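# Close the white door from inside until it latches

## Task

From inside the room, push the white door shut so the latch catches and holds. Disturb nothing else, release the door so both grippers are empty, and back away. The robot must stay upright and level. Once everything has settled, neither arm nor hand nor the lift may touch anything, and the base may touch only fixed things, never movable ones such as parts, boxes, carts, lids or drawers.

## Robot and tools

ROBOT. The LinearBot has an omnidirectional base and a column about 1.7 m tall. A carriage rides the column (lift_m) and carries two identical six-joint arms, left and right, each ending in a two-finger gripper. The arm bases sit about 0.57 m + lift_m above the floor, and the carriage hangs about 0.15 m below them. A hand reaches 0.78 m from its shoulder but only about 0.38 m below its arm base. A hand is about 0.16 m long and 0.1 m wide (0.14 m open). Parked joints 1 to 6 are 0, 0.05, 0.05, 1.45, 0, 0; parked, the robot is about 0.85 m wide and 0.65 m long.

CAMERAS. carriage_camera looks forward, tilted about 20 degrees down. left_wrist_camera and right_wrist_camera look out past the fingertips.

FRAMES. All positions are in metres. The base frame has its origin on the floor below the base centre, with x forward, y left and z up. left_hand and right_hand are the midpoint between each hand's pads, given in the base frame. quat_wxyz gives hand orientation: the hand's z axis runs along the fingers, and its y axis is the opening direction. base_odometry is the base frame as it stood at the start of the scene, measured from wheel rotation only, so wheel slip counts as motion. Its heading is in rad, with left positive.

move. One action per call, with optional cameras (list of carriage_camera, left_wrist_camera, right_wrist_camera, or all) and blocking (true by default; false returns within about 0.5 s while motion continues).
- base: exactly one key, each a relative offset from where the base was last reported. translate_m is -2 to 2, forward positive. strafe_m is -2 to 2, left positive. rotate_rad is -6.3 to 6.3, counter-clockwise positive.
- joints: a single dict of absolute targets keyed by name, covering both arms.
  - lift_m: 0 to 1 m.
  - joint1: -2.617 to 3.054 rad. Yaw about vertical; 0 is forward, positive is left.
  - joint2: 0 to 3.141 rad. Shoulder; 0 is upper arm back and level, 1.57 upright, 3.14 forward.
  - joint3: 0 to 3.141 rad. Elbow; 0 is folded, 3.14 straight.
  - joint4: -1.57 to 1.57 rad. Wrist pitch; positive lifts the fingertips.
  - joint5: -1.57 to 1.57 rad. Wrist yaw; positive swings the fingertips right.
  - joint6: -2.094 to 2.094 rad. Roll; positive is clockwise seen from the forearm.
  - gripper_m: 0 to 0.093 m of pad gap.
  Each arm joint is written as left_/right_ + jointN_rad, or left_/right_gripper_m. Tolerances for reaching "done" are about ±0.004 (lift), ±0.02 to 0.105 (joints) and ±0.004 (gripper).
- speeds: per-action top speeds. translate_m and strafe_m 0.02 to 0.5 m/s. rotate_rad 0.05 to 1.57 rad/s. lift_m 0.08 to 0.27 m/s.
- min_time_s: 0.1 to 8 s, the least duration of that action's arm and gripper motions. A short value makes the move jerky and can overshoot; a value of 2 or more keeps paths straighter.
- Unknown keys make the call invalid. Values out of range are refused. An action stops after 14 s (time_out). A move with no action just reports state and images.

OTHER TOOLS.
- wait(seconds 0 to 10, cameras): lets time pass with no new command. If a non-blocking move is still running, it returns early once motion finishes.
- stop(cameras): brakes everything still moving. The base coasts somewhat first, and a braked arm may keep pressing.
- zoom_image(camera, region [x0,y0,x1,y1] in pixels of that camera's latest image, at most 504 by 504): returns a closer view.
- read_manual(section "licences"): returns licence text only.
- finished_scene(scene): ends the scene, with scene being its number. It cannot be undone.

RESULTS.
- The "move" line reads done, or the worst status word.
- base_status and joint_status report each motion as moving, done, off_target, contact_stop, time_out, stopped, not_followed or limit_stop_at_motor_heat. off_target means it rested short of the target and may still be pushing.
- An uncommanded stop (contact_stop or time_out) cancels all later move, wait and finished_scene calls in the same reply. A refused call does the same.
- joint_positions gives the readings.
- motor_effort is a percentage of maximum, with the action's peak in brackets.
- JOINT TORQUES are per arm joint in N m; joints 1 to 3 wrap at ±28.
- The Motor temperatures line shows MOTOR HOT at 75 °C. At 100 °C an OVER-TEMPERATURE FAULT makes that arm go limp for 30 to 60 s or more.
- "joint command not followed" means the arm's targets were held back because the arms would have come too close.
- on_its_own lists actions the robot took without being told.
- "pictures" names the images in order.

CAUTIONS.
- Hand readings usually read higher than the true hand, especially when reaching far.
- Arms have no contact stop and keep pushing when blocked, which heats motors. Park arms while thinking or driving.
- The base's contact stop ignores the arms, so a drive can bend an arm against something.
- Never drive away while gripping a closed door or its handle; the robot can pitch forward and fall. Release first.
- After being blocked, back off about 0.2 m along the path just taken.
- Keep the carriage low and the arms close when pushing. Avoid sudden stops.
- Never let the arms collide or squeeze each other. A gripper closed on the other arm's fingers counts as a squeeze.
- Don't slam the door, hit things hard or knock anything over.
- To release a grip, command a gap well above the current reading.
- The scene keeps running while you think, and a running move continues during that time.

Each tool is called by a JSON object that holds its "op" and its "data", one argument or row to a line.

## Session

{"op": "move", "data": {
  "cameras": ["carriage_camera"]
}}

Scene clock: 0.00 s.
Joint torques (N m): no reading
Motor temperatures (°C): left_arm=[30 33 34 29 28 30 27] | right_arm=[30 31 32 28 29 29 31]
base_odometry: x=+0.000 y=+0.000 heading=+0.000
base_status: not commanded
joint_positions: lift_m=+0.300 left_joint1_rad=-0.008 left_joint2_rad=+0.051 left_joint3_rad=+0.041 left_joint4_rad=+1.440 left_joint5_rad=+0.011 left_joint6_rad=+0.011 left_gripper_m=+0.09396 right_joint1_rad=+0.018 right_joint2_rad=+0.067 right_joint3_rad=+0.063 right_joint4_rad=+1.446 right_joint5_rad=+0.039 right_joint6_rad=-0.006 right_gripper_m=+0.09396
joint_status: not commanded
motor_effort: lift_m=+18 drive_wheels=+1
left_hand: x=+0.2522 y=+0.2949 z=+1.3106 quat_wxyz=(+0.997, +0.006, +0.071, +0.001) (m; base frame)
right_hand: x=+0.2488 y=-0.3033 z=+1.3166 quat_wxyz=(+0.998, +0.018, +0.064, +0.005) (m; base frame)
pictures: carriage_camera
Images, in order (width x height): carriage_camera 672x504.

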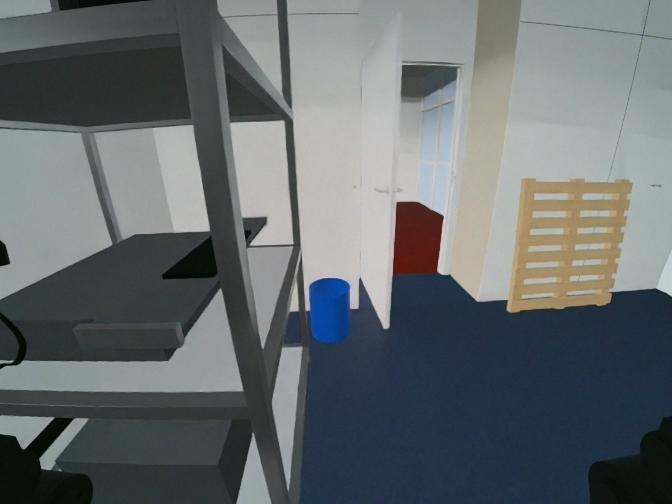

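{"op": "move", "data": {
  "base": {"rotate_rad": 0.048}
}}

{"op": "move", "data": {
  "base": {"strafe_m": -0.65},
  "joints": {"lift_m": 0.03},
  "cameras": ["carriage_camera"]
}}

Scene clock: 10.30 s.
Joint torques (N m): left_arm=[-0.1 3.86 5.63 -0.11 0.1 0.05] | right_arm=[-0.12 3.85 6.05 -0.21 -0.08 -0.05]
move: done
base_odometry: x=+0.000 y=+0.000 heading=+0.048
base_status: done
joint_positions: lift_m=+0.300 left_joint1_rad=-0.008 left_joint2_rad=+0.051 left_joint3_rad=+0.041 left_joint4_rad=+1.440 left_joint5_rad=+0.011 left_joint6_rad=+0.011 left_gripper_m=+0.09396 right_joint1_rad=+0.018 right_joint2_rad=+0.067 right_joint3_rad=+0.063 right_joint4_rad=+1.446 right_joint5_rad=+0.039 right_joint6_rad=-0.006 right_gripper_m=+0.09396
joint_status: not commanded
motor_effort: lift_m=+18(18) drive_wheels=-2(7)
left_hand: x=+0.2522 y=+0.2949 z=+1.3106 quat_wxyz=(+0.997, +0.006, +0.071, +0.001) (m; base frame)
right_hand: x=+0.2488 y=-0.3033 z=+1.3166 quat_wxyz=(+0.998, +0.018, +0.064, +0.005) (m; base frame)
pictures: none

Scene clock: 13.83 s.
Joint torques (N m): left_arm=[-0.27 3.79 5.63 -0.1 0.1 0.04] | right_arm=[-0.28 3.84 6.13 -0.2 -0.11 -0.05]
move: done
base_odometry: x=+0.030 y=-0.649 heading=+0.047
base_status: done
joint_positions: lift_m=+0.030 left_joint1_rad=-0.007 left_joint2_rad=+0.051 left_joint3_rad=+0.041 left_joint4_rad=+1.440 left_joint5_rad=+0.011 left_joint6_rad=+0.011 left_gripper_m=+0.09396 right_joint1_rad=+0.019 right_joint2_rad=+0.067 right_joint3_rad=+0.063 right_joint4_rad=+1.446 right_joint5_rad=+0.039 right_joint6_rad=-0.006 right_gripper_m=+0.09396
joint_status: all done
motor_effort: lift_m=+19(19) drive_wheels=-3(18)
left_hand: x=+0.2522 y=+0.2949 z=+1.0405 quat_wxyz=(+0.997, +0.006, +0.071, +0.001) (m; base frame)
right_hand: x=+0.2488 y=-0.3032 z=+1.0465 quat_wxyz=(+0.998, +0.018, +0.064, +0.005) (m; base frame)
pictures: carriage_camera
Images, in order (width x height): carriage_camera 672x504.

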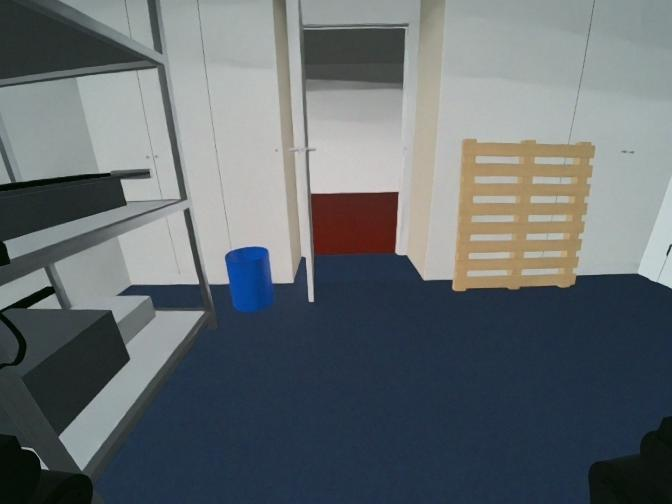

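{"op": "move", "data": {
  "base": {"translate_m": 1.17},
  "joints": {"left_joint1_rad": 0.03, "left_joint2_rad": 2.6, "left_joint3_rad": 2.1, "left_joint4_rad": 0.5, "left_gripper_m": 0.0},
  "speeds": {"translate_m": 0.45},
  "cameras": ["carriage_camera", "left_wrist_camera"]
}}

Scene clock: 27.80 s.
Joint torques (N m): left_arm=[0.27 -15.94 9.44 1.99 0.1 0.05] | right_arm=[-0.16 3.85 6.06 -0.2 -0.1 -0.05]
move: done
base_odometry: x=+1.199 y=-0.595 heading=+0.047
base_status: done
joint_positions: lift_m=+0.030 left_joint1_rad=+0.024 left_joint2_rad=+2.597 left_joint3_rad=+2.072 left_joint4_rad=+0.502 left_joint5_rad=+0.011 left_joint6_rad=+0.011 left_gripper_m=+0.00066 right_joint1_rad=+0.019 right_joint2_rad=+0.067 right_joint3_rad=+0.063 right_joint4_rad=+1.446 right_joint5_rad=+0.039 right_joint6_rad=-0.006 right_gripper_m=+0.09396
joint_status: all done
motor_effort: lift_m=+18(19) drive_wheels=+0(19)
left_hand: x=+0.9508 y=+0.3127 z=+0.7845 quat_wxyz=(+0.699, -0.001, +0.715, +0.008) (m; base frame)
right_hand: x=+0.2488 y=-0.3032 z=+1.0466 quat_wxyz=(+0.998, +0.018, +0.064, +0.005) (m; base frame)
pictures: carriage_camera, left_wrist_camera
Images, in order (width x height): carriage_camera 672x504, left_wrist_camera 672x504.

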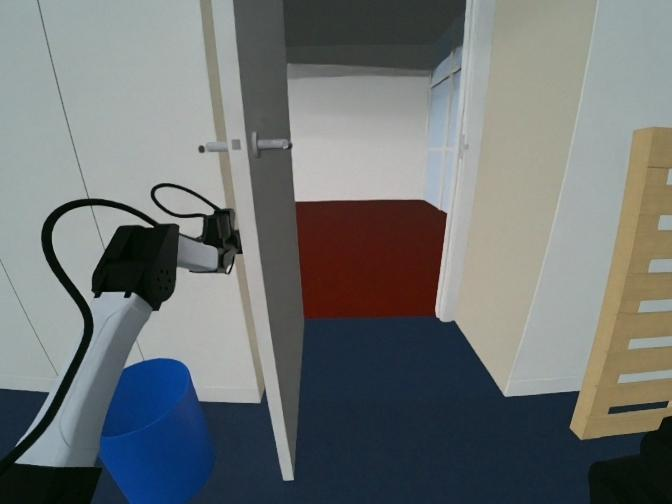

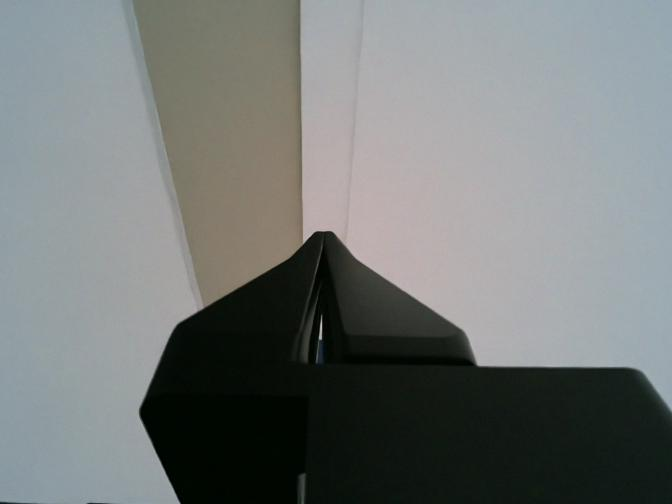

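Matches scene 2; the same sequence.

{"op": "move", "data": {
  "base": {"strafe_m": -0.22},
  "speeds": {"strafe_m": 0.15},
  "joints": {"left_joint1_rad": -0.5, "left_joint5_rad": -0.35},
  "min_time_s": 3
}}

{"op": "move", "data": {
  "base": {"translate_m": 0.6},
  "speeds": {"translate_m": 0.3},
  "cameras": ["carriage_camera"]
}}

Scene clock: 36.00 s.
Joint torques (N m): left_arm=[-0.55 -15.94 9.24 1.95 -0.07 0.11] | right_arm=[-0.16 3.79 6.01 -0.22 -0.09 -0.05]
Motor temperatures (°C): left_arm=[30 43 37 32 28 30 27] | right_arm=[30 32 33 28 29 29 31]
move: done
base_odometry: x=+1.210 y=-0.815 heading=+0.047
base_status: done
joint_positions: lift_m=+0.030 left_joint1_rad=-0.495 left_joint2_rad=+2.597 left_joint3_rad=+2.072 left_joint4_rad=+0.501 left_joint5_rad=-0.334 left_joint6_rad=+0.006 left_gripper_m=+0.00065 right_joint1_rad=+0.019 right_joint2_rad=+0.067 right_joint3_rad=+0.063 right_joint4_rad=+1.446 right_joint5_rad=+0.039 right_joint6_rad=-0.006 right_gripper_m=+0.09396
joint_status: all done
motor_effort: lift_m=+18(18) drive_wheels=+0(12)
left_hand: x=+0.8812 y=+0.0022 z=+0.7845 quat_wxyz=(+0.697, +0.062, +0.712, -0.051) (m; base frame)
right_hand: x=+0.2488 y=-0.3032 z=+1.0466 quat_wxyz=(+0.998, +0.018, +0.064, +0.005) (m; base frame)
pictures: none

Scene clock: 39.50 s.
Joint torques (N m): left_arm=[-0.28 -15.38 9.44 2 0.25 0.1] | right_arm=[-0.06 3.84 6.05 -0.16 -0.1 -0.04]
move: done
base_odometry: x=+1.809 y=-0.787 heading=+0.047
base_status: done
joint_positions: lift_m=+0.030 left_joint1_rad=-0.498 left_joint2_rad=+2.592 left_joint3_rad=+2.072 left_joint4_rad=+0.496 left_joint5_rad=-0.365 left_joint6_rad=+0.005 left_gripper_m=+0.00064 right_joint1_rad=+0.019 right_joint2_rad=+0.067 right_joint3_rad=+0.063 right_joint4_rad=+1.443 right_joint5_rad=+0.039 right_joint6_rad=-0.006 right_gripper_m=+0.09396
joint_status: not commanded
motor_effort: lift_m=+18(18) drive_wheels=-1(14)
left_hand: x=+0.8810 y=+0.0061 z=+0.7864 quat_wxyz=(+0.698, +0.052, +0.713, -0.041) (m; base frame)
right_hand: x=+0.2496 y=-0.3032 z=+1.0465 quat_wxyz=(+0.998, +0.018, +0.066, +0.005) (m; base frame)
pictures: carriage_camera
Images, in order (width x height): carriage_camera 672x504.

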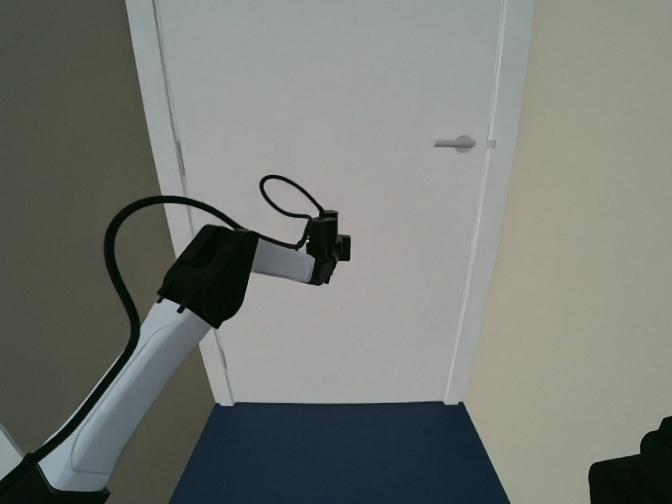

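{"op": "move", "data": {
  "base": {"translate_m": 0.15},
  "speeds": {"translate_m": 0.15}
}}

{"op": "move", "data": {
  "base": {"translate_m": -0.25},
  "speeds": {"translate_m": 0.25},
  "cameras": ["carriage_camera"]
}}

{"op": "zoom_image", "data": {
  "camera": "carriage_camera",
  "region": [400, 60, 560, 260]
}}

Scene clock: 46.63 s.
Joint torques (N m): left_arm=[12.4 -15.15 9.98 2.51 -2.97 0.1] | right_arm=[-0.1 3.86 6.06 -0.18 -0.11 -0.05]
move: done
base_odometry: x=+1.959 y=-0.780 heading=+0.046
base_status: done
joint_positions: lift_m=+0.030 left_joint1_rad=-0.664 left_joint2_rad=+2.589 left_joint3_rad=+2.067 left_joint4_rad=+0.443 left_joint5_rad=-0.081 left_joint6_rad=+0.006 left_gripper_m=+0.00064 right_joint1_rad=+0.019 right_joint2_rad=+0.067 right_joint3_rad=+0.063 right_joint4_rad=+1.445 right_joint5_rad=+0.039 right_joint6_rad=-0.006 right_gripper_m=+0.09396
joint_status: not commanded
motor_effort: lift_m=+18(18) drive_wheels=+8(21)
left_hand: x=+0.8016 y=-0.1439 z=+0.7727 quat_wxyz=(+0.651, +0.215, +0.702, -0.191) (m; base frame)
right_hand: x=+0.2493 y=-0.3033 z=+1.0465 quat_wxyz=(+0.998, +0.019, +0.065, +0.005) (m; base frame)
pictures: none

Scene clock: 48.93 s.
Joint torques (N m): left_arm=[-0.08 -15.31 9.59 2.08 -0.06 0.11] | right_arm=[-0.13 3.85 6.12 -0.17 -0.1 -0.04]
move: done
base_odometry: x=+1.709 y=-0.792 heading=+0.046
base_status: done
joint_positions: lift_m=+0.030 left_joint1_rad=-0.503 left_joint2_rad=+2.589 left_joint3_rad=+2.072 left_joint4_rad=+0.483 left_joint5_rad=-0.336 left_joint6_rad=+0.006 left_gripper_m=+0.00064 right_joint1_rad=+0.019 right_joint2_rad=+0.067 right_joint3_rad=+0.063 right_joint4_rad=+1.445 right_joint5_rad=+0.039 right_joint6_rad=-0.006 right_gripper_m=+0.09396
joint_status: not commanded
motor_effort: lift_m=+18(18) drive_wheels=+0(11)
left_hand: x=+0.8785 y=-0.0021 z=+0.7853 quat_wxyz=(+0.694, +0.066, +0.715, -0.052) (m; base frame)
right_hand: x=+0.2491 y=-0.3033 z=+1.0465 quat_wxyz=(+0.998, +0.019, +0.065, +0.005) (m; base frame)
pictures: carriage_camera
Images, in order (width x height): carriage_camera 672x504.

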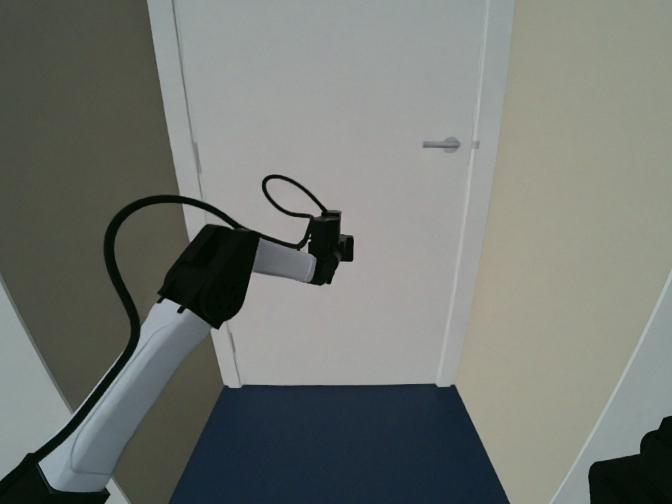

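Scaled by 2.520 from the camera's 672x504 image, which has a finer 960x720 frame.

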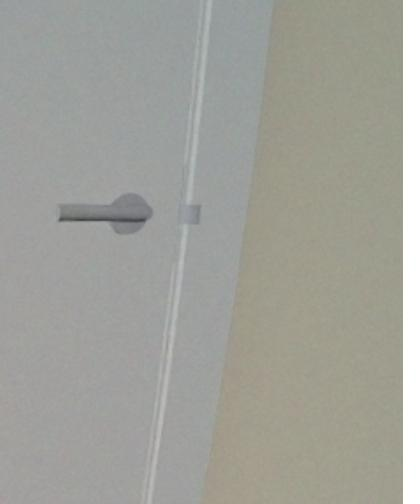

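{"op": "finished_scene", "data": {
  "scene": 3
}}

The scene is finished: the task was done.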